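# Close the white door from inside until it latches

## Task

From inside the room, push the white door shut so the latch catches and holds. Disturb nothing else, release the door so both grippers are empty, and back away. The robot must stay upright and level. Once everything has settled, neither arm nor hand nor the lift may touch anything, and the base may touch only fixed things, never movable ones such as parts, boxes, carts, lids or drawers.

## Robot and tools

ROBOT. The LinearBot has an omnidirectional base and a column about 1.7 m tall. A carriage rides the column (lift_m) and carries two identical six-joint arms, left and right, each ending in a two-finger gripper. The arm bases sit about 0.57 m + lift_m above the floor, and the carriage hangs about 0.15 m below them. A hand reaches 0.78 m from its shoulder but only about 0.38 m below its arm base. A hand is about 0.16 m long and 0.1 m wide (0.14 m open). Parked joints 1 to 6 are 0, 0.05, 0.05, 1.45, 0, 0; parked, the robot is about 0.85 m wide and 0.65 m long.

CAMERAS. carriage_camera looks forward, tilted about 20 degrees down. left_wrist_camera and right_wrist_camera look out past the fingertips.

FRAMES. All positions are in metres. The base frame has its origin on the floor below the base centre, with x forward, y left and z up. left_hand and right_hand are the midpoint between each hand's pads, given in the base frame. quat_wxyz gives hand orientation: the hand's z axis runs along the fingers, and its y axis is the opening direction. base_odometry is the base frame as it stood at the start of the scene, measured from wheel rotation only, so wheel slip counts as motion. Its heading is in rad, with left positive.

move. One action per call, with optional cameras (list of carriage_camera, left_wrist_camera, right_wrist_camera, or all) and blocking (true by default; false returns within about 0.5 s while motion continues).
- base: exactly one key, each a relative offset from where the base was last reported. translate_m is -2 to 2, forward positive. strafe_m is -2 to 2, left positive. rotate_rad is -6.3 to 6.3, counter-clockwise positive.
- joints: a single dict of absolute targets keyed by name, covering both arms.
  - lift_m: 0 to 1 m.
  - joint1: -2.617 to 3.054 rad. Yaw about vertical; 0 is forward, positive is left.
  - joint2: 0 to 3.141 rad. Shoulder; 0 is upper arm back and level, 1.57 upright, 3.14 forward.
  - joint3: 0 to 3.141 rad. Elbow; 0 is folded, 3.14 straight.
  - joint4: -1.57 to 1.57 rad. Wrist pitch; positive lifts the fingertips.
  - joint5: -1.57 to 1.57 rad. Wrist yaw; positive swings the fingertips right.
  - joint6: -2.094 to 2.094 rad. Roll; positive is clockwise seen from the forearm.
  - gripper_m: 0 to 0.093 m of pad gap.
  Each arm joint is written as left_/right_ + jointN_rad, or left_/right_gripper_m. Tolerances for reaching "done" are about ±0.004 (lift), ±0.02 to 0.105 (joints) and ±0.004 (gripper).
- speeds: per-action top speeds. translate_m and strafe_m 0.02 to 0.5 m/s. rotate_rad 0.05 to 1.57 rad/s. lift_m 0.08 to 0.27 m/s.
- min_time_s: 0.1 to 8 s, the least duration of that action's arm and gripper motions. A short value makes the move jerky and can overshoot; a value of 2 or more keeps paths straighter.
- Unknown keys make the call invalid. Values out of range are refused. An action stops after 14 s (time_out). A move with no action just reports state and images.

OTHER TOOLS.
- wait(seconds 0 to 10, cameras): lets time pass with no new command. If a non-blocking move is still running, it returns early once motion finishes.
- stop(cameras): brakes everything still moving. The base coasts somewhat first, and a braked arm may keep pressing.
- zoom_image(camera, region [x0,y0,x1,y1] in pixels of that camera's latest image, at most 504 by 504): returns a closer view.
- read_manual(section "licences"): returns licence text only.
- finished_scene(scene): ends the scene, with scene being its number. It cannot be undone.

RESULTS.
- The "move" line reads done, or the worst status word.
- base_status and joint_status report each motion as moving, done, off_target, contact_stop, time_out, stopped, not_followed or limit_stop_at_motor_heat. off_target means it rested short of the target and may still be pushing.
- An uncommanded stop (contact_stop or time_out) cancels all later move, wait and finished_scene calls in the same reply. A refused call does the same.
- joint_positions gives the readings.
- motor_effort is a percentage of maximum, with the action's peak in brackets.
- JOINT TORQUES are per arm joint in N m; joints 1 to 3 wrap at ±28.
- The Motor temperatures line shows MOTOR HOT at 75 °C. At 100 °C an OVER-TEMPERATURE FAULT makes that arm go limp for 30 to 60 s or more.
- "joint command not followed" means the arm's targets were held back because the arms would have come too close.
- on_its_own lists actions the robot took without being told.
- "pictures" names the images in order.

CAUTIONS.
- Hand readings usually read higher than the true hand, especially when reaching far.
- Arms have no contact stop and keep pushing when blocked, which heats motors. Park arms while thinking or driving.
- The base's contact stop ignores the arms, so a drive can bend an arm against something.
- Never drive away while gripping a closed door or its handle; the robot can pitch forward and fall. Release first.
- After being blocked, back off about 0.2 m along the path just taken.
- Keep the carriage low and the arms close when pushing. Avoid sudden stops.
- Never let the arms collide or squeeze each other. A gripper closed on the other arm's fingers counts as a squeeze.
- Don't slam the door, hit things hard or knock anything over.
- To release a grip, command a gap well above the current reading.
- The scene keeps running while you think, and a running move continues during that time.

Each tool is called by a JSON object that holds its "op" and its "data", one argument or row to a line.

## Session

{"op": "move", "data": {

}}

Scene clock: 0.00 s.
Joint torques (N m): no reading
Motor temperatures (°C): left_arm=[31 34 39 31 28 30 27] | right_arm=[32 35 36 31 30 29 31]
base_odometry: x=+0.000 y=+0.000 heading=+0.000
base_status: not commanded
joint_positions: lift_m=+0.300 left_joint1_rad=-0.003 left_joint2_rad=+0.052 left_joint3_rad=+0.038 left_joint4_rad=+1.430 left_joint5_rad=-0.033 left_joint6_rad=+0.031 left_gripper_m=+0.09396 right_joint1_rad=+0.000 right_joint2_rad=+0.035 right_joint3_rad=+0.040 right_joint4_rad=+1.434 right_joint5_rad=-0.028 right_joint6_rad=-0.032 right_gripper_m=+0.09396
joint_status: not commanded
motor_effort: lift_m=+18 drive_wheels=+1
left_hand: x=+0.2553 y=+0.3028 z=+1.3095 quat_wxyz=(+0.997, -0.015, +0.077, +0.015) (m; base frame)
right_hand: x=+0.2486 y=-0.2923 z=+1.3103 quat_wxyz=(+0.998, -0.015, +0.066, -0.015) (m; base frame)
pictures: carriage_camera, left_wrist_camera, right_wrist_camera
Images, in order (width x height): carriage_camera 672x504, left_wrist_camera 672x504, right_wrist_camera 672x504.

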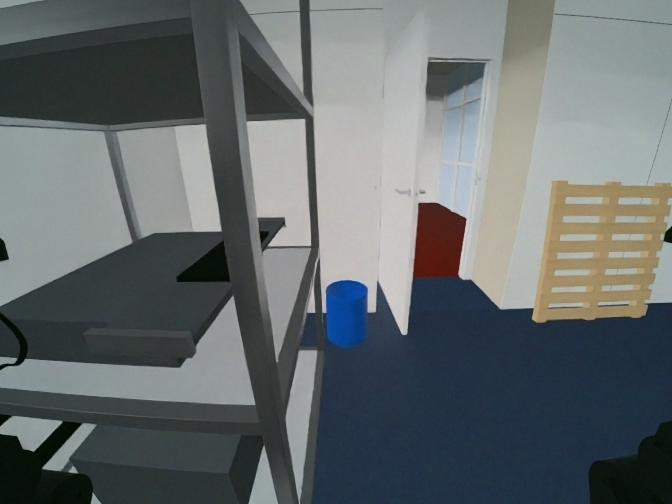

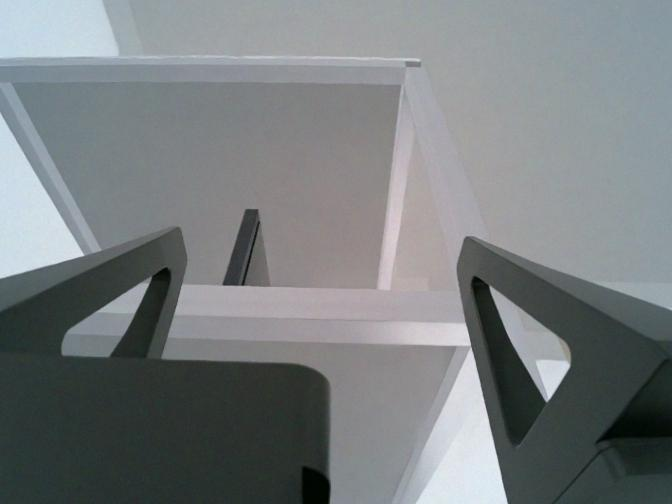

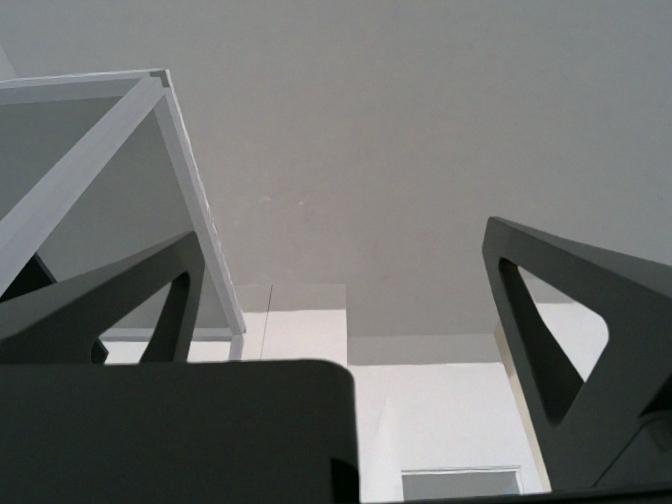

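{"op": "move", "data": {
  "base": {"strafe_m": -0.67},
  "joints": {"lift_m": 0.12}
}}

{"op": "move", "data": {
  "joints": {"left_joint2_rad": 2.2, "left_joint3_rad": 1.3, "left_joint4_rad": 0.9, "left_gripper_m": 0.0},
  "cameras": ["all"]
}}

Scene clock: 62.03 s.
Joint torques (N m): left_arm=[-0.06 3.84 5.68 -0.09 0.16 0.06] | right_arm=[-0.01 3.9 5.93 -0.22 -0.05 -0.04]
move: done
base_odometry: x=-0.001 y=-0.670 heading=-0.001
base_status: done
joint_positions: lift_m=+0.120 left_joint1_rad=-0.003 left_joint2_rad=+0.052 left_joint3_rad=+0.038 left_joint4_rad=+1.430 left_joint5_rad=-0.033 left_joint6_rad=+0.031 left_gripper_m=+0.09396 right_joint1_rad=+0.001 right_joint2_rad=+0.035 right_joint3_rad=+0.040 right_joint4_rad=+1.434 right_joint5_rad=-0.028 right_joint6_rad=-0.032 right_gripper_m=+0.09396
joint_status: all done
motor_effort: lift_m=+18(19) drive_wheels=-2(18)
left_hand: x=+0.2553 y=+0.3028 z=+1.1294 quat_wxyz=(+0.997, -0.015, +0.077, +0.015) (m; base frame)
right_hand: x=+0.2486 y=-0.2923 z=+1.1303 quat_wxyz=(+0.998, -0.015, +0.066, -0.015) (m; base frame)
pictures: none

Scene clock: 64.07 s.
Joint torques (N m): left_arm=[-0.13 -12.52 8.27 1.97 0.11 0.05] | right_arm=[-0.2 3.97 5.9 -0.2 -0.06 -0.04]
move: done
base_odometry: x=-0.001 y=-0.670 heading=-0.001
base_status: not commanded
joint_positions: lift_m=+0.120 left_joint1_rad=-0.003 left_joint2_rad=+2.195 left_joint3_rad=+1.275 left_joint4_rad=+0.900 left_joint5_rad=-0.033 left_joint6_rad=+0.031 left_gripper_m=+0.00067 right_joint1_rad=+0.001 right_joint2_rad=+0.035 right_joint3_rad=+0.040 right_joint4_rad=+1.434 right_joint5_rad=-0.028 right_joint6_rad=-0.032 right_gripper_m=+0.09396
joint_status: all done
motor_effort: lift_m=+18(19) drive_wheels=+4(7)
left_hand: x=+0.8335 y=+0.3011 z=+0.8648 quat_wxyz=(+0.700, +0.000, +0.714, +0.022) (m; base frame)
right_hand: x=+0.2486 y=-0.2923 z=+1.1303 quat_wxyz=(+0.998, -0.015, +0.066, -0.015) (m; base frame)
pictures: carriage_camera, left_wrist_camera, right_wrist_camera
Images, in order (width x height): carriage_camera 672x504, left_wrist_camera 672x504, right_wrist_camera 672x504.

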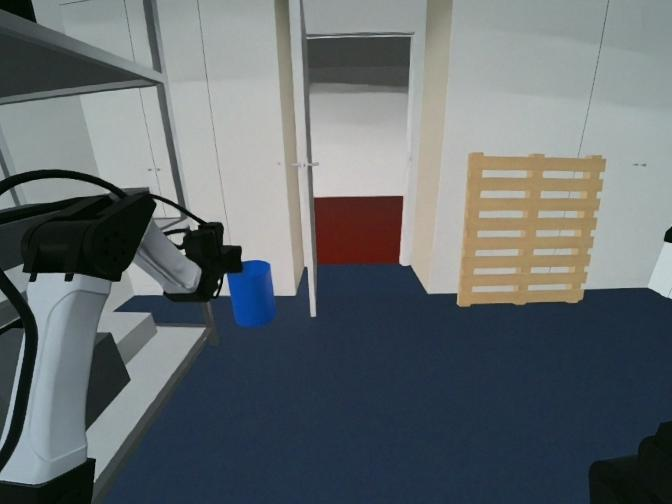

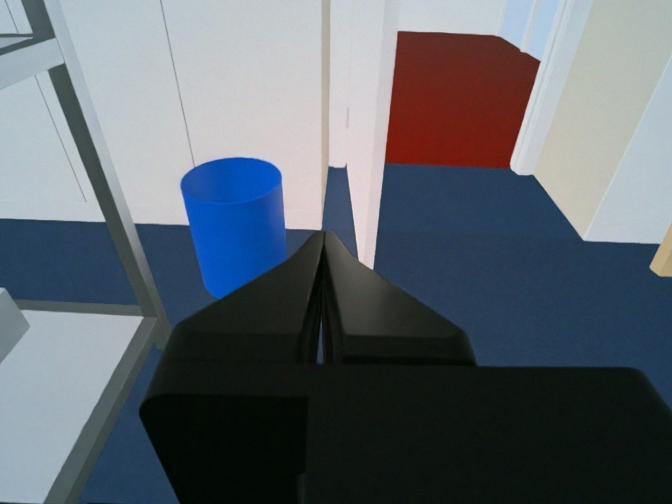

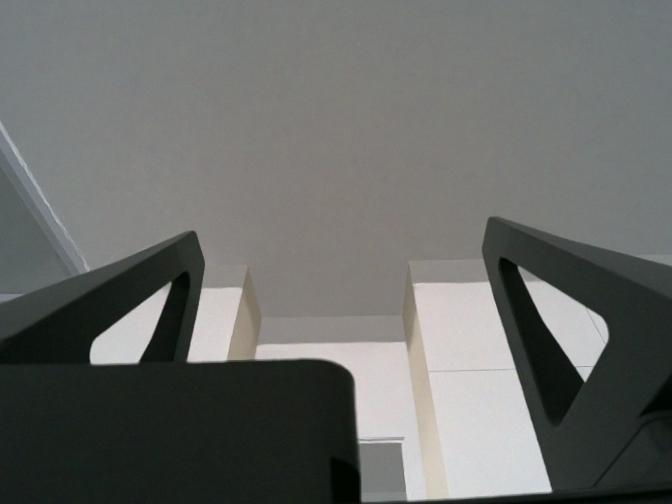

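{"op": "move", "data": {
  "base": {"translate_m": 1.12},
  "joints": {"left_joint2_rad": 2.6, "left_joint3_rad": 2.1, "left_joint4_rad": 0.5},
  "speeds": {"translate_m": 0.35},
  "cameras": ["carriage_camera", "left_wrist_camera"]
}}

Scene clock: 98.77 s.
Joint torques (N m): left_arm=[-0.2 -15.31 9.61 1.91 0.08 0.06] | right_arm=[-0.13 3.9 5.94 -0.21 -0.05 -0.04]
Motor temperatures (°C): left_arm=[31 44 45 37 28 30 28] | right_arm=[31 37 37 30 30 29 31]
move: done
base_odometry: x=+1.119 y=-0.671 heading=-0.001
base_status: done
joint_positions: lift_m=+0.120 left_joint1_rad=-0.003 left_joint2_rad=+2.586 left_joint3_rad=+2.070 left_joint4_rad=+0.505 left_joint5_rad=-0.033 left_joint6_rad=+0.031 left_gripper_m=+0.00067 right_joint1_rad=+0.001 right_joint2_rad=+0.035 right_joint3_rad=+0.040 right_joint4_rad=+1.434 right_joint5_rad=-0.028 right_joint6_rad=-0.032 right_gripper_m=+0.09396
joint_status: all done
motor_effort: lift_m=+18(18) drive_wheels=-1(14)
left_hand: x=+0.9500 y=+0.3008 z=+0.8820 quat_wxyz=(+0.703, +0.000, +0.711, +0.022) (m; base frame)
right_hand: x=+0.2486 y=-0.2923 z=+1.1303 quat_wxyz=(+0.998, -0.015, +0.066, -0.015) (m; base frame)
pictures: carriage_camera, left_wrist_camera
Images, in order (width x height): carriage_camera 672x504, left_wrist_camera 672x504.

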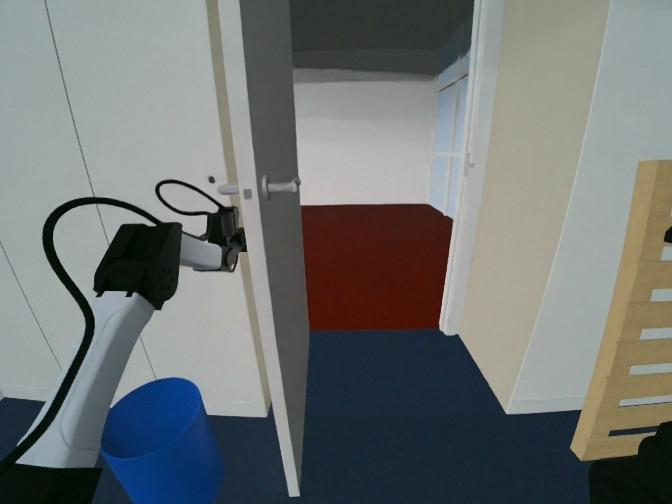

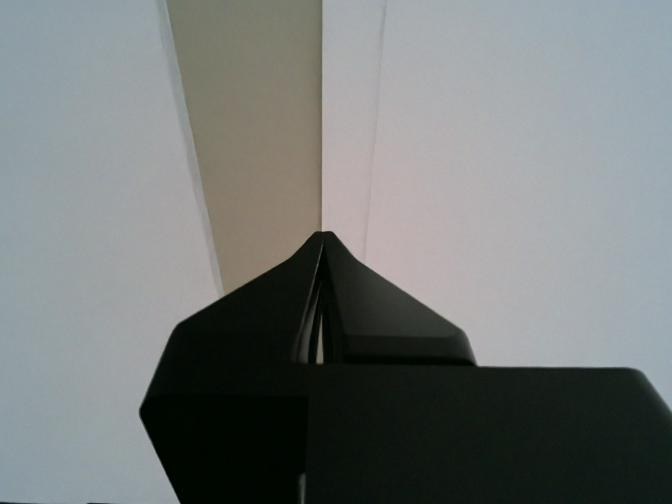

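{"op": "move", "data": {
  "base": {"strafe_m": -0.27},
  "joints": {"lift_m": 0.03},
  "speeds": {"strafe_m": 0.15},
  "cameras": ["carriage_camera"]
}}

{"op": "move", "data": {
  "joints": {"left_joint1_rad": -0.4},
  "min_time_s": 2.5,
  "cameras": ["carriage_camera", "left_wrist_camera"]
}}

Scene clock: 108.50 s.
Joint torques (N m): left_arm=[0.12 -17.02 8.53 2.08 0.23 0.05] | right_arm=[-0.16 3.82 5.98 -0.2 -0.05 -0.06]
Motor temperatures (°C): left_arm=[31 49 47 38 28 30 28] | right_arm=[31 37 37 30 30 29 31]
move: done
base_odometry: x=+1.119 y=-0.941 heading=-0.001
base_status: done
joint_positions: lift_m=+0.030 left_joint1_rad=-0.004 left_joint2_rad=+2.603 left_joint3_rad=+2.083 left_joint4_rad=+0.489 left_joint5_rad=-0.047 left_joint6_rad=+0.029 left_gripper_m=+0.00066 right_joint1_rad=+0.001 right_joint2_rad=+0.035 right_joint3_rad=+0.040 right_joint4_rad=+1.434 right_joint5_rad=-0.028 right_joint6_rad=-0.032 right_gripper_m=+0.09396
joint_status: all done
motor_effort: lift_m=+18(20) drive_wheels=+1(12)
left_hand: x=+0.9519 y=+0.3020 z=+0.7825 quat_wxyz=(+0.696, -0.004, +0.718, +0.025) (m; base frame)
right_hand: x=+0.2486 y=-0.2923 z=+1.0402 quat_wxyz=(+0.998, -0.015, +0.066, -0.015) (m; base frame)
pictures: carriage_camera
Images, in order (width x height): carriage_camera 672x504.

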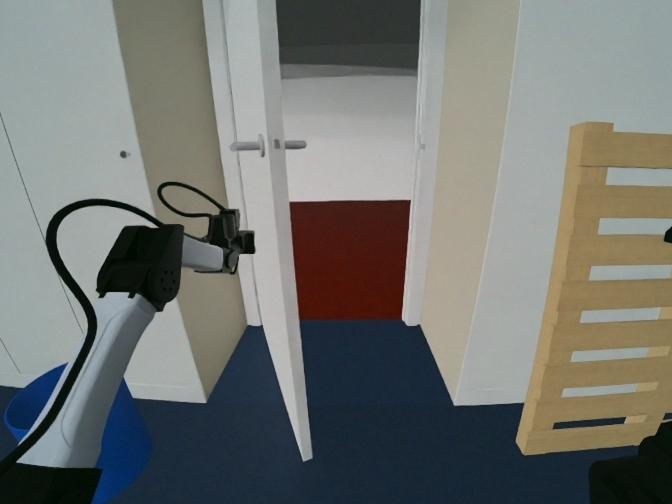

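Scene clock: 111.30 s.
Joint torques (N m): left_arm=[-0.28 -16.96 8.54 2.08 0.23 0.07] | right_arm=[-0.13 3.9 5.93 -0.23 -0.06 -0.04]
move: done
base_odometry: x=+1.119 y=-0.941 heading=-0.001
base_status: not commanded
joint_positions: lift_m=+0.030 left_joint1_rad=-0.397 left_joint2_rad=+2.603 left_joint3_rad=+2.083 left_joint4_rad=+0.489 left_joint5_rad=-0.046 left_joint6_rad=+0.027 left_gripper_m=+0.00066 right_joint1_rad=+0.001 right_joint2_rad=+0.035 right_joint3_rad=+0.040 right_joint4_rad=+1.434 right_joint5_rad=-0.028 right_joint6_rad=-0.032 right_gripper_m=+0.09396
joint_status: all done
motor_effort: lift_m=+19(19) drive_wheels=+1(5)
left_hand: x=+0.8978 y=+0.0200 z=+0.7825 quat_wxyz=(+0.687, +0.135, +0.705, -0.111) (m; base frame)
right_hand: x=+0.2486 y=-0.2923 z=+1.0402 quat_wxyz=(+0.998, -0.015, +0.066, -0.015) (m; base frame)
pictures: carriage_camera, left_wrist_camera
Images, in order (width x height): carriage_camera 672x504, left_wrist_camera 672x504.

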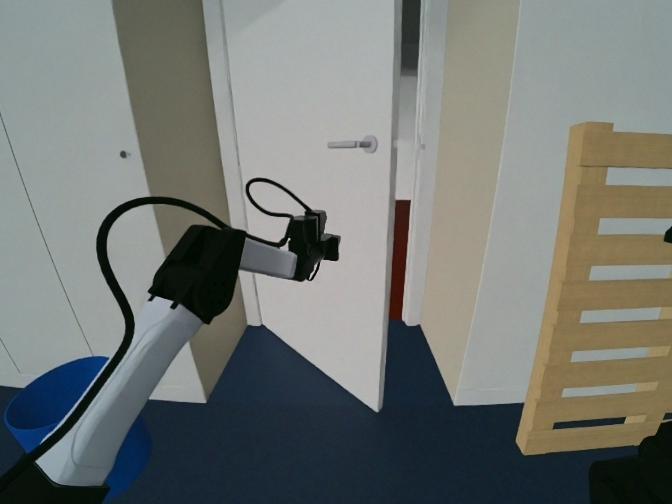

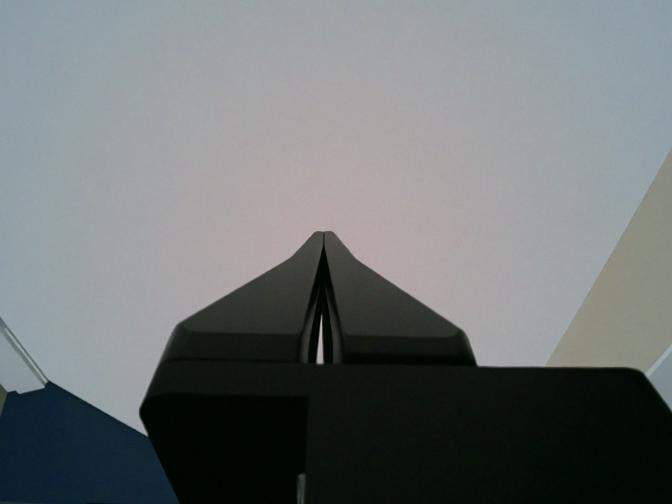

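{"op": "move", "data": {
  "base": {"strafe_m": 0.06},
  "speeds": {"strafe_m": 0.15}
}}

{"op": "move", "data": {
  "base": {"translate_m": 0.6},
  "speeds": {"translate_m": 0.2},
  "cameras": ["carriage_camera"]
}}

Scene clock: 118.10 s.
Joint torques (N m): left_arm=[-0.46 -17.02 8.53 2.12 0.25 0.07] | right_arm=[0.09 3.92 5.93 -0.19 -0.07 -0.03]
Motor temperatures (°C): left_arm=[31 54 46 40 28 30 28] | right_arm=[31 37 38 30 30 29 31]
move: done
base_odometry: x=+1.119 y=-0.881 heading=-0.001
base_status: done
joint_positions: lift_m=+0.030 left_joint1_rad=-0.396 left_joint2_rad=+2.603 left_joint3_rad=+2.083 left_joint4_rad=+0.489 left_joint5_rad=-0.046 left_joint6_rad=+0.027 left_gripper_m=+0.00066 right_joint1_rad=+0.000 right_joint2_rad=+0.035 right_joint3_rad=+0.040 right_joint4_rad=+1.434 right_joint5_rad=-0.028 right_joint6_rad=-0.032 right_gripper_m=+0.09396
joint_status: not commanded
motor_effort: lift_m=+18(19) drive_wheels=+2(10)
left_hand: x=+0.8980 y=+0.0205 z=+0.7825 quat_wxyz=(+0.687, +0.135, +0.705, -0.111) (m; base frame)
right_hand: x=+0.2486 y=-0.2923 z=+1.0402 quat_wxyz=(+0.998, -0.015, +0.066, -0.015) (m; base frame)
pictures: none

Scene clock: 122.20 s.
Joint torques (N m): left_arm=[-0.17 -17.05 8.59 2.08 0.13 0.08] | right_arm=[-0.12 3.93 6 -0.18 -0.07 -0.02]
Motor temperatures (°C): left_arm=[31 56 46 40 28 30 28] | right_arm=[31 37 38 30 30 29 31]
move: done
base_odometry: x=+1.719 y=-0.882 heading=-0.001
base_status: done
joint_positions: lift_m=+0.030 left_joint1_rad=-0.399 left_joint2_rad=+2.603 left_joint3_rad=+2.082 left_joint4_rad=+0.487 left_joint5_rad=-0.035 left_joint6_rad=+0.027 left_gripper_m=+0.00066 right_joint1_rad=+0.000 right_joint2_rad=+0.035 right_joint3_rad=+0.040 right_joint4_rad=+1.433 right_joint5_rad=-0.028 right_joint6_rad=-0.032 right_gripper_m=+0.09396
joint_status: not commanded
motor_effort: lift_m=+18(19) drive_wheels=-1(14)
left_hand: x=+0.8963 y=+0.0164 z=+0.7815 quat_wxyz=(+0.685, +0.140, +0.705, -0.116) (m; base frame)
right_hand: x=+0.2488 y=-0.2923 z=+1.0402 quat_wxyz=(+0.998, -0.015, +0.066, -0.015) (m; base frame)
pictures: carriage_camera
Images, in order (width x height): carriage_camera 672x504.

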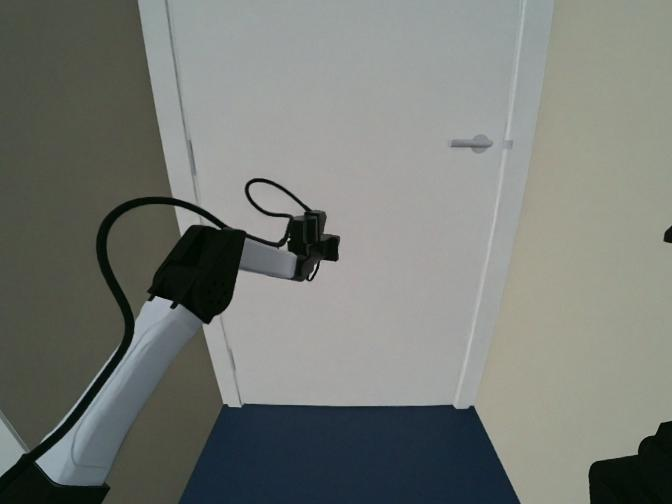

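{"op": "move", "data": {
  "base": {"translate_m": 0.12},
  "speeds": {"translate_m": 0.12},
  "cameras": ["carriage_camera"]
}}

Scene clock: 126.77 s.
Joint torques (N m): left_arm=[8.03 -16.91 8.64 2.35 -4.58 0.13] | right_arm=[0.01 3.95 5.93 -0.16 -0.06 -0.05]
Motor temperatures (°C): left_arm=[31 57 47 41 29 30 28] | right_arm=[31 37 38 30 30 29 31]
move: done
base_odometry: x=+1.839 y=-0.883 heading=-0.001
base_status: done
joint_positions: lift_m=+0.030 left_joint1_rad=-0.508 left_joint2_rad=+2.602 left_joint3_rad=+2.079 left_joint4_rad=+0.453 left_joint5_rad=+0.369 left_joint6_rad=+0.027 left_gripper_m=+0.00065 right_joint1_rad=+0.000 right_joint2_rad=+0.035 right_joint3_rad=+0.040 right_joint4_rad=+1.433 right_joint5_rad=-0.028 right_joint6_rad=-0.032 right_gripper_m=+0.09396
joint_status: not commanded
motor_effort: lift_m=+18(19) drive_wheels=+8(16)
left_hand: x=+0.8177 y=-0.1099 z=+0.7726 quat_wxyz=(+0.619, +0.311, +0.660, -0.290) (m; base frame)
right_hand: x=+0.2487 y=-0.2923 z=+1.0402 quat_wxyz=(+0.998, -0.015, +0.066, -0.015) (m; base frame)
pictures: carriage_camera
Images, in order (width x height): carriage_camera 672x504.

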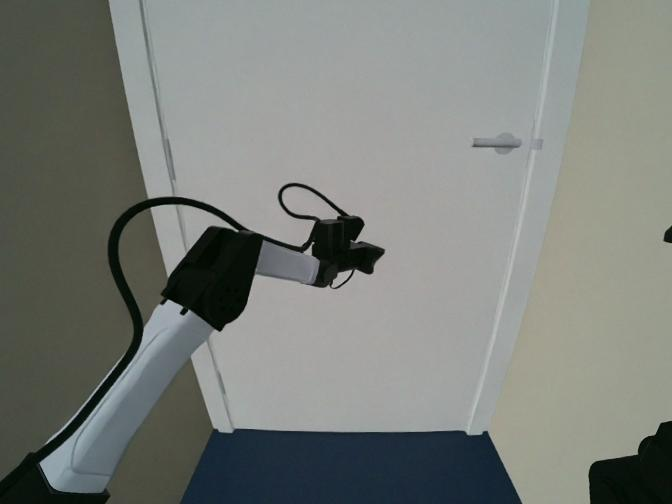

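{"op": "zoom_image", "data": {
  "camera": "carriage_camera",
  "region": [440, 60, 600, 260]
}}

Scaled by 2.520 from the camera's 672x504 image, which has a finer 960x720 frame.

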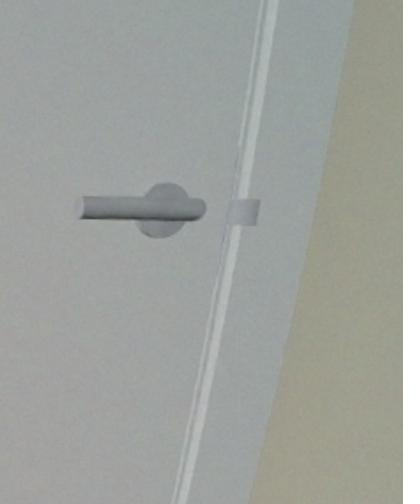

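{"op": "move", "data": {
  "base": {"translate_m": -0.15},
  "speeds": {"translate_m": 0.15}
}}

{"op": "move", "data": {
  "joints": {"left_joint1_rad": -0.55, "left_joint5_rad": -0.55},
  "cameras": ["carriage_camera"]
}}

{"op": "zoom_image", "data": {
  "camera": "carriage_camera",
  "region": [420, 60, 580, 260]
}}

Scene clock: 140.23 s.
Joint torques (N m): left_arm=[-0.1 -16.99 8.72 2.12 -0.11 0.07] | right_arm=[-0.09 3.88 6.06 -0.18 -0.05 -0.04]
Motor temperatures (°C): left_arm=[33 62 48 42 38 30 28] | right_arm=[31 37 38 30 30 29 31]
move: done
base_odometry: x=+1.689 y=-0.883 heading=-0.001
base_status: done
joint_positions: lift_m=+0.030 left_joint1_rad=-0.400 left_joint2_rad=+2.602 left_joint3_rad=+2.079 left_joint4_rad=+0.483 left_joint5_rad=-0.017 left_joint6_rad=+0.027 left_gripper_m=+0.00065 right_joint1_rad=+0.000 right_joint2_rad=+0.035 right_joint3_rad=+0.040 right_joint4_rad=+1.433 right_joint5_rad=-0.028 right_joint6_rad=-0.032 right_gripper_m=+0.09396
joint_status: not commanded
motor_effort: lift_m=+19(19) drive_wheels=+0(10)
left_hand: x=+0.8948 y=+0.0133 z=+0.7793 quat_wxyz=(+0.682, +0.147, +0.706, -0.122) (m; base frame)
right_hand: x=+0.2487 y=-0.2923 z=+1.0402 quat_wxyz=(+0.998, -0.015, +0.066, -0.015) (m; base frame)
pictures: none

Scene clock: 141.40 s.
Joint torques (N m): left_arm=[-0.32 -16.94 8.61 2.06 -0.12 0.09] | right_arm=[-0.12 3.92 5.98 -0.19 -0.05 -0.05]
Motor temperatures (°C): left_arm=[33 62 48 42 38 30 28] | right_arm=[31 37 38 30 30 29 31]
move: done
base_odometry: x=+1.689 y=-0.883 heading=-0.001
base_status: not commanded
joint_positions: lift_m=+0.030 left_joint1_rad=-0.548 left_joint2_rad=+2.602 left_joint3_rad=+2.079 left_joint4_rad=+0.483 left_joint5_rad=-0.534 left_joint6_rad=+0.027 left_gripper_m=+0.00065 right_joint1_rad=+0.000 right_joint2_rad=+0.035 right_joint3_rad=+0.040 right_joint4_rad=+1.433 right_joint5_rad=-0.028 right_joint6_rad=-0.032 right_gripper_m=+0.09396
joint_status: all done
motor_effort: lift_m=+19(19) drive_wheels=-1(2)
left_hand: x=+0.8694 y=+0.0019 z=+0.7803 quat_wxyz=(+0.695, +0.022, +0.719, +0.012) (m; base frame)
right_hand: x=+0.2487 y=-0.2923 z=+1.0402 quat_wxyz=(+0.998, -0.015, +0.066, -0.015) (m; base frame)
pictures: carriage_camera
Images, in order (width x height): carriage_camera 672x504.

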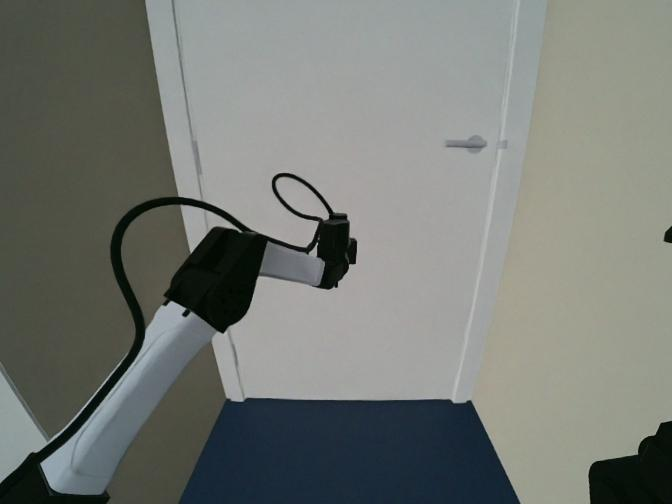

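Scaled by 2.520 from the camera's 672x504 image, which has a finer 960x720 frame.

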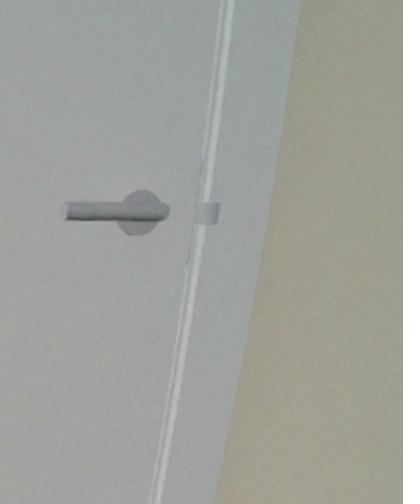

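{"op": "move", "data": {
  "base": {"translate_m": 0.14},
  "speeds": {"translate_m": 0.12},
  "cameras": ["carriage_camera"]
}}

{"op": "zoom_image", "data": {
  "camera": "carriage_camera",
  "region": [440, 60, 600, 260]
}}

Scene clock: 150.67 s.
Joint torques (N m): left_arm=[9.4 -16.81 8.76 2.12 2.82 0.07] | right_arm=[-0.06 4 5.93 -0.21 -0.06 -0.04]
Motor temperatures (°C): left_arm=[33 64 49 42 35 30 28] | right_arm=[31 37 38 30 30 29 31]
move: done
base_odometry: x=+1.829 y=-0.883 heading=-0.002
base_status: done
joint_positions: lift_m=+0.030 left_joint1_rad=-0.675 left_joint2_rad=+2.602 left_joint3_rad=+2.077 left_joint4_rad=+0.466 left_joint5_rad=-0.792 left_joint6_rad=+0.027 left_gripper_m=+0.00065 right_joint1_rad=+0.000 right_joint2_rad=+0.035 right_joint3_rad=+0.040 right_joint4_rad=+1.433 right_joint5_rad=-0.028 right_joint6_rad=-0.032 right_gripper_m=+0.09396
joint_status: not commanded
motor_effort: lift_m=+18(19) drive_wheels=+9(16)
left_hand: x=+0.8269 y=-0.0340 z=+0.7772 quat_wxyz=(+0.689, -0.017, +0.721, +0.064) (m; base frame)
right_hand: x=+0.2487 y=-0.2923 z=+1.0402 quat_wxyz=(+0.998, -0.015, +0.066, -0.015) (m; base frame)
pictures: carriage_camera
Images, in order (width x height): carriage_camera 672x504.

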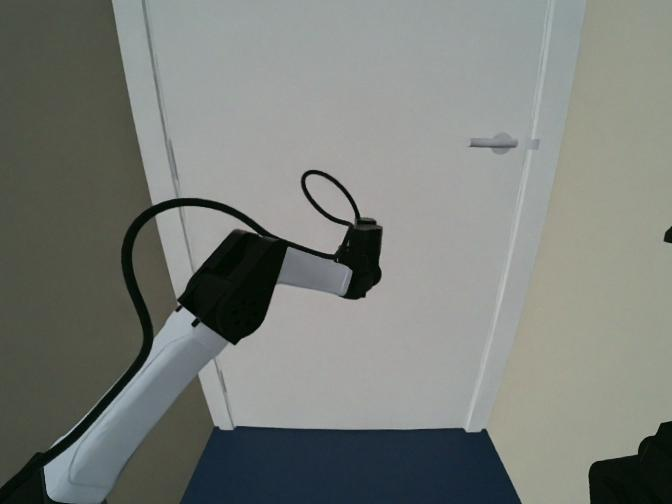

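Scaled by 2.520 from the camera's 672x504 image, which has a finer 960x720 frame.

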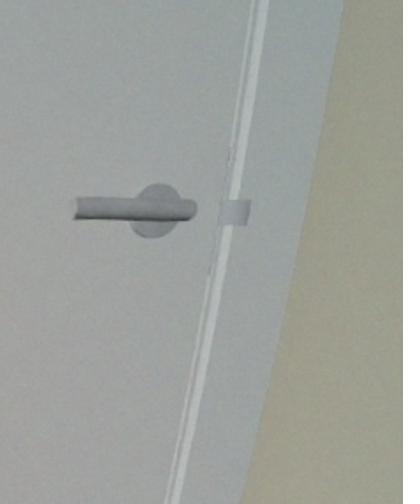

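{"op": "move", "data": {
  "base": {"translate_m": -0.5},
  "speeds": {"translate_m": 0.3},
  "cameras": ["carriage_camera"]
}}

{"op": "zoom_image", "data": {
  "camera": "carriage_camera",
  "region": [340, 60, 500, 260]
}}

Scene clock: 158.37 s.
Joint torques (N m): left_arm=[-0.31 -16.94 8.85 2.01 0.24 0.07] | right_arm=[-0.06 3.89 5.94 -0.27 -0.05 -0.05]
Motor temperatures (°C): left_arm=[34 66 48 43 35 30 28] | right_arm=[31 37 38 30 29 29 31]
move: done
base_odometry: x=+1.329 y=-0.882 heading=-0.002
base_status: done
joint_positions: lift_m=+0.030 left_joint1_rad=-0.548 left_joint2_rad=+2.602 left_joint3_rad=+2.077 left_joint4_rad=+0.484 left_joint5_rad=-0.565 left_joint6_rad=+0.027 left_gripper_m=+0.00065 right_joint1_rad=+0.000 right_joint2_rad=+0.035 right_joint3_rad=+0.040 right_joint4_rad=+1.433 right_joint5_rad=-0.028 right_joint6_rad=-0.032 right_gripper_m=+0.09396
joint_status: not commanded
motor_effort: lift_m=+18(19) drive_wheels=+0(20)
left_hand: x=+0.8691 y=+0.0068 z=+0.7798 quat_wxyz=(+0.694, +0.011, +0.719, +0.023) (m; base frame)
right_hand: x=+0.2489 y=-0.2923 z=+1.0402 quat_wxyz=(+0.998, -0.015, +0.066, -0.015) (m; base frame)
pictures: carriage_camera
Images, in order (width x height): carriage_camera 672x504.

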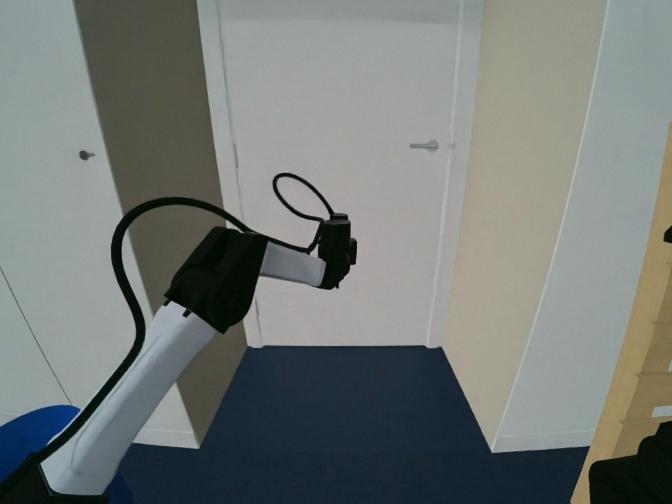

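Scaled by 2.520 from the camera's 672x504 image, which has a finer 960x720 frame.

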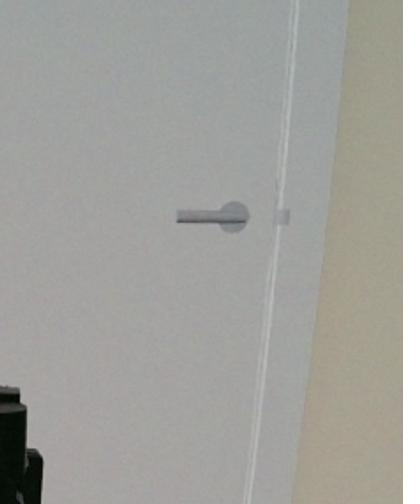

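Arm is free in air; finish.

{"op": "finished_scene", "data": {
  "scene": 1
}}

The scene is finished: the task was done.


## Next scene

The same job, from a new start.

{"op": "move", "data": {
  "cameras": ["carriage_camera"]
}}

Scene clock: 0.00 s.
Joint torques (N m): no reading
Motor temperatures (°C): left_arm=[30 35 36 30 28 30 27] | right_arm=[31 32 33 28 29 29 31]
base_odometry: x=+0.000 y=+0.000 heading=+0.000
base_status: not commanded
joint_positions: lift_m=+0.300 left_joint1_rad=-0.004 left_joint2_rad=+0.043 left_joint3_rad=+0.038 left_joint4_rad=+1.478 left_joint5_rad=-0.003 left_joint6_rad=-0.042 left_gripper_m=+0.09396 right_joint1_rad=-0.020 right_joint2_rad=+0.054 right_joint3_rad=+0.039 right_joint4_rad=+1.497 right_joint5_rad=+0.020 right_joint6_rad=+0.048 right_gripper_m=+0.09396
joint_status: not commanded
motor_effort: lift_m=+18 drive_wheels=+0
left_hand: x=+0.2411 y=+0.2976 z=+1.3111 quat_wxyz=(+0.999, -0.002, +0.049, -0.023) (m; base frame)
right_hand: x=+0.2395 y=-0.3011 z=+1.3116 quat_wxyz=(+0.999, +0.011, +0.044, +0.013) (m; base frame)
pictures: carriage_camera
Images, in order (width x height): carriage_camera 672x504.

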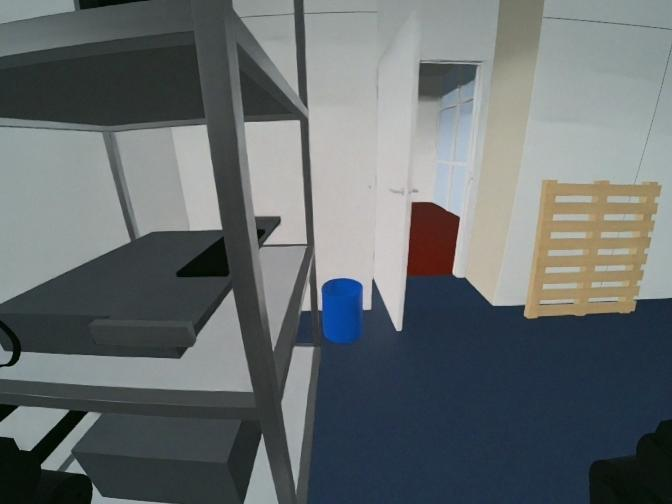

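{"op": "move", "data": {
  "base": {"strafe_m": -0.65},
  "joints": {"lift_m": 0.03}
}}

{"op": "move", "data": {
  "base": {"translate_m": 1.14},
  "joints": {"left_joint2_rad": 2.6, "left_joint3_rad": 2.1, "left_joint4_rad": 0.5, "left_gripper_m": 0.0},
  "speeds": {"translate_m": 0.45},
  "cameras": ["carriage_camera", "left_wrist_camera"]
}}

Scene clock: 24.23 s.
Joint torques (N m): left_arm=[-0.2 4.14 5.57 -0.17 0.11 0.07] | right_arm=[-0.13 3.92 5.79 -0.3 -0.09 -0.05]
move: done
base_odometry: x=-0.001 y=-0.650 heading=-0.001
base_status: done
joint_positions: lift_m=+0.030 left_joint1_rad=-0.003 left_joint2_rad=+0.043 left_joint3_rad=+0.038 left_joint4_rad=+1.478 left_joint5_rad=-0.003 left_joint6_rad=-0.042 left_gripper_m=+0.09396 right_joint1_rad=-0.020 right_joint2_rad=+0.054 right_joint3_rad=+0.039 right_joint4_rad=+1.497 right_joint5_rad=+0.020 right_joint6_rad=+0.048 right_gripper_m=+0.09396
joint_status: all done
motor_effort: lift_m=+18(19) drive_wheels=-2(20)
left_hand: x=+0.2411 y=+0.2976 z=+1.0410 quat_wxyz=(+0.999, -0.002, +0.049, -0.022) (m; base frame)
right_hand: x=+0.2395 y=-0.3011 z=+1.0415 quat_wxyz=(+0.999, +0.011, +0.044, +0.014) (m; base frame)
pictures: none

Scene clock: 28.87 s.
Joint torques (N m): left_arm=[-0.16 -16.05 9.37 1.9 0.11 0.08] | right_arm=[-0.16 3.96 5.82 -0.28 -0.1 -0.05]
move: done
base_odometry: x=+1.139 y=-0.652 heading=-0.001
base_status: done
joint_positions: lift_m=+0.030 left_joint1_rad=-0.003 left_joint2_rad=+2.595 left_joint3_rad=+2.073 left_joint4_rad=+0.504 left_joint5_rad=-0.003 left_joint6_rad=-0.042 left_gripper_m=+0.00066 right_joint1_rad=-0.020 right_joint2_rad=+0.054 right_joint3_rad=+0.039 right_joint4_rad=+1.498 right_joint5_rad=+0.020 right_joint6_rad=+0.048 right_gripper_m=+0.09396
joint_status: all done
motor_effort: lift_m=+18(19) drive_wheels=-1(15)
left_hand: x=+0.9510 y=+0.2952 z=+0.7866 quat_wxyz=(+0.701, -0.015, +0.713, -0.015) (m; base frame)
right_hand: x=+0.2394 y=-0.3011 z=+1.0416 quat_wxyz=(+0.999, +0.011, +0.044, +0.014) (m; base frame)
pictures: carriage_camera, left_wrist_camera
Images, in order (width x height): carriage_camera 672x504, left_wrist_camera 672x504.

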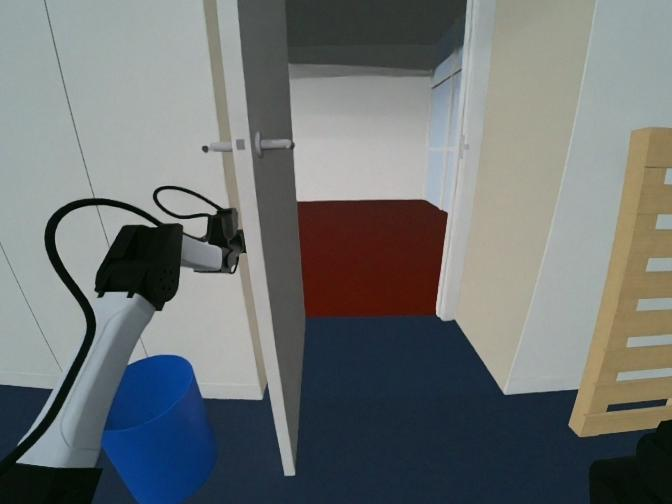

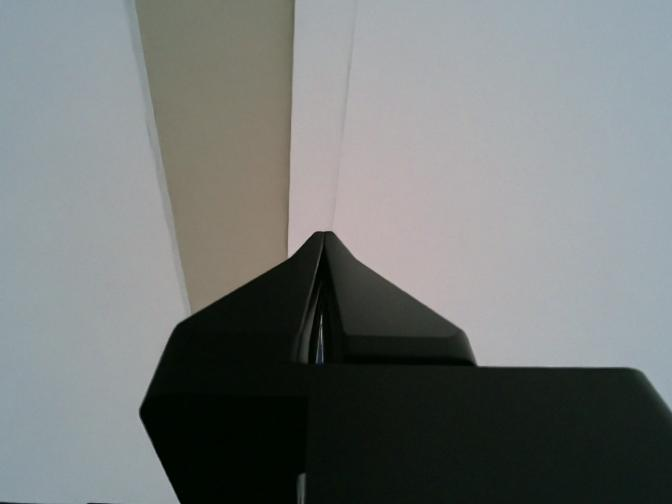

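{"op": "move", "data": {
  "base": {"strafe_m": -0.22},
  "speeds": {"strafe_m": 0.15},
  "joints": {"left_joint1_rad": -0.5, "left_joint5_rad": -0.35},
  "min_time_s": 3
}}

{"op": "move", "data": {
  "base": {"translate_m": 0.6},
  "speeds": {"translate_m": 0.3},
  "cameras": ["carriage_camera"]
}}

Scene clock: 37.70 s.
Joint torques (N m): left_arm=[-0.55 -16.08 9.32 1.89 -0.07 0.02] | right_arm=[-0.1 3.93 5.82 -0.3 -0.09 -0.06]
Motor temperatures (°C): left_arm=[30 45 40 33 28 30 27] | right_arm=[31 33 35 29 29 29 31]
move: done
base_odometry: x=+1.139 y=-0.872 heading=-0.001
base_status: done
joint_positions: lift_m=+0.030 left_joint1_rad=-0.495 left_joint2_rad=+2.595 left_joint3_rad=+2.073 left_joint4_rad=+0.504 left_joint5_rad=-0.335 left_joint6_rad=-0.037 left_gripper_m=+0.00065 right_joint1_rad=-0.020 right_joint2_rad=+0.054 right_joint3_rad=+0.039 right_joint4_rad=+1.498 right_joint5_rad=+0.020 right_joint6_rad=+0.048 right_gripper_m=+0.09396
joint_status: all done
motor_effort: lift_m=+18(18) drive_wheels=+0(14)
left_hand: x=+0.8814 y=+0.0028 z=+0.7867 quat_wxyz=(+0.698, +0.046, +0.712, -0.067) (m; base frame)
right_hand: x=+0.2394 y=-0.3011 z=+1.0416 quat_wxyz=(+0.999, +0.011, +0.044, +0.014) (m; base frame)
pictures: none

Scene clock: 41.20 s.
Joint torques (N m): left_arm=[-0.06 -15.92 9.25 1.98 0.25 0] | right_arm=[-0.13 4 5.86 -0.24 -0.11 -0.05]
move: done
base_odometry: x=+1.739 y=-0.872 heading=-0.001
base_status: done
joint_positions: lift_m=+0.030 left_joint1_rad=-0.500 left_joint2_rad=+2.595 left_joint3_rad=+2.074 left_joint4_rad=+0.495 left_joint5_rad=-0.365 left_joint6_rad=-0.038 left_gripper_m=+0.00065 right_joint1_rad=-0.020 right_joint2_rad=+0.054 right_joint3_rad=+0.039 right_joint4_rad=+1.494 right_joint5_rad=+0.020 right_joint6_rad=+0.048 right_gripper_m=+0.09396
joint_status: not commanded
motor_effort: lift_m=+18(18) drive_wheels=-1(18)
left_hand: x=+0.8805 y=+0.0041 z=+0.7853 quat_wxyz=(+0.696, +0.038, +0.715, -0.057) (m; base frame)
right_hand: x=+0.2403 y=-0.3011 z=+1.0416 quat_wxyz=(+0.999, +0.011, +0.046, +0.014) (m; base frame)
pictures: carriage_camera
Images, in order (width x height): carriage_camera 672x504.

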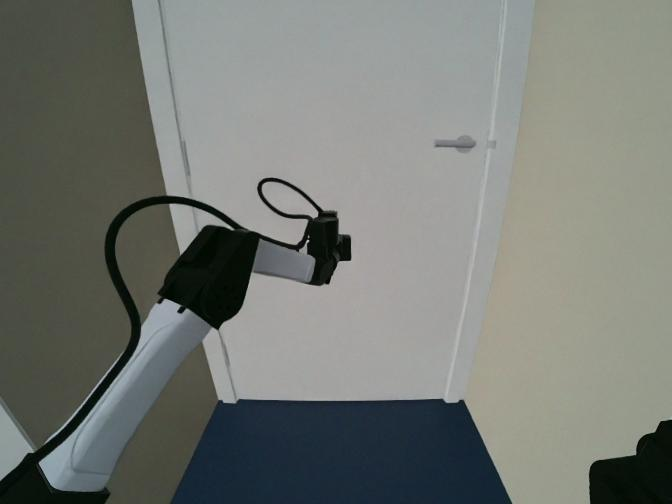

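{"op": "move", "data": {
  "base": {"translate_m": 0.15},
  "speeds": {"translate_m": 0.15}
}}

{"op": "move", "data": {
  "base": {"translate_m": -0.25},
  "speeds": {"translate_m": 0.25},
  "cameras": ["carriage_camera"]
}}

{"op": "zoom_image", "data": {
  "camera": "carriage_camera",
  "region": [400, 60, 560, 260]
}}

Scene clock: 50.93 s.
Joint torques (N m): left_arm=[11.79 -15.71 9.73 2.36 -2.27 0.03] | right_arm=[0.05 4.01 5.78 -0.28 -0.09 -0.05]
Motor temperatures (°C): left_arm=[30 52 44 35 28 30 28] | right_arm=[30 33 35 29 29 29 31]
move: done
base_odometry: x=+1.889 y=-0.873 heading=-0.001
base_status: done
joint_positions: lift_m=+0.030 left_joint1_rad=-0.652 left_joint2_rad=+2.591 left_joint3_rad=+2.069 left_joint4_rad=+0.457 left_joint5_rad=-0.148 left_joint6_rad=-0.038 left_gripper_m=+0.00064 right_joint1_rad=-0.020 right_joint2_rad=+0.054 right_joint3_rad=+0.039 right_joint4_rad=+1.496 right_joint5_rad=+0.020 right_joint6_rad=+0.048 right_gripper_m=+0.09396
joint_status: not commanded
motor_effort: lift_m=+18(18) drive_wheels=+7(14)
left_hand: x=+0.8131 y=-0.1273 z=+0.7760 quat_wxyz=(+0.660, +0.172, +0.709, -0.180) (m; base frame)
right_hand: x=+0.2397 y=-0.3012 z=+1.0416 quat_wxyz=(+0.999, +0.012, +0.045, +0.014) (m; base frame)
pictures: none

Scene clock: 53.23 s.
Joint torques (N m): left_arm=[-0.1 -15.5 9.87 2.09 -0.1 0.03] | right_arm=[-0.12 3.99 5.79 -0.29 -0.11 -0.05]
move: done
base_odometry: x=+1.639 y=-0.873 heading=-0.001
base_status: done
joint_positions: lift_m=+0.030 left_joint1_rad=-0.501 left_joint2_rad=+2.591 left_joint3_rad=+2.071 left_joint4_rad=+0.484 left_joint5_rad=-0.336 left_joint6_rad=-0.038 left_gripper_m=+0.00064 right_joint1_rad=-0.020 right_joint2_rad=+0.054 right_joint3_rad=+0.039 right_joint4_rad=+1.497 right_joint5_rad=+0.020 right_joint6_rad=+0.048 right_gripper_m=+0.09396
joint_status: not commanded
motor_effort: lift_m=+18(18) drive_wheels=+1(13)
left_hand: x=+0.8791 y=-0.0009 z=+0.7842 quat_wxyz=(+0.692, +0.050, +0.717, -0.066) (m; base frame)
right_hand: x=+0.2396 y=-0.3012 z=+1.0416 quat_wxyz=(+0.999, +0.012, +0.045, +0.014) (m; base frame)
pictures: carriage_camera
Images, in order (width x height): carriage_camera 672x504.

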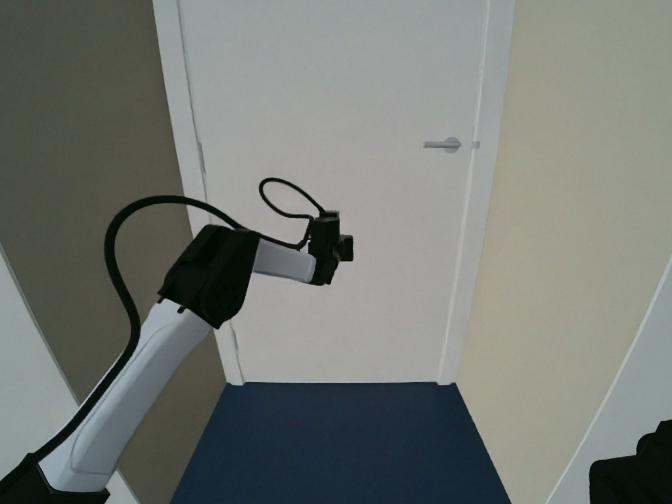

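Scaled by 2.520 from the camera's 672x504 image, which has a finer 960x720 frame.

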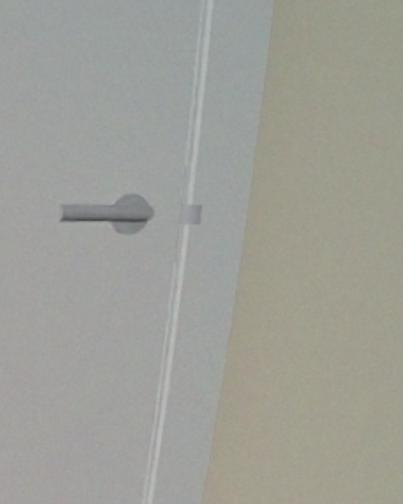

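{"op": "finished_scene", "data": {
  "scene": 2
}}

The scene is finished: the task was done.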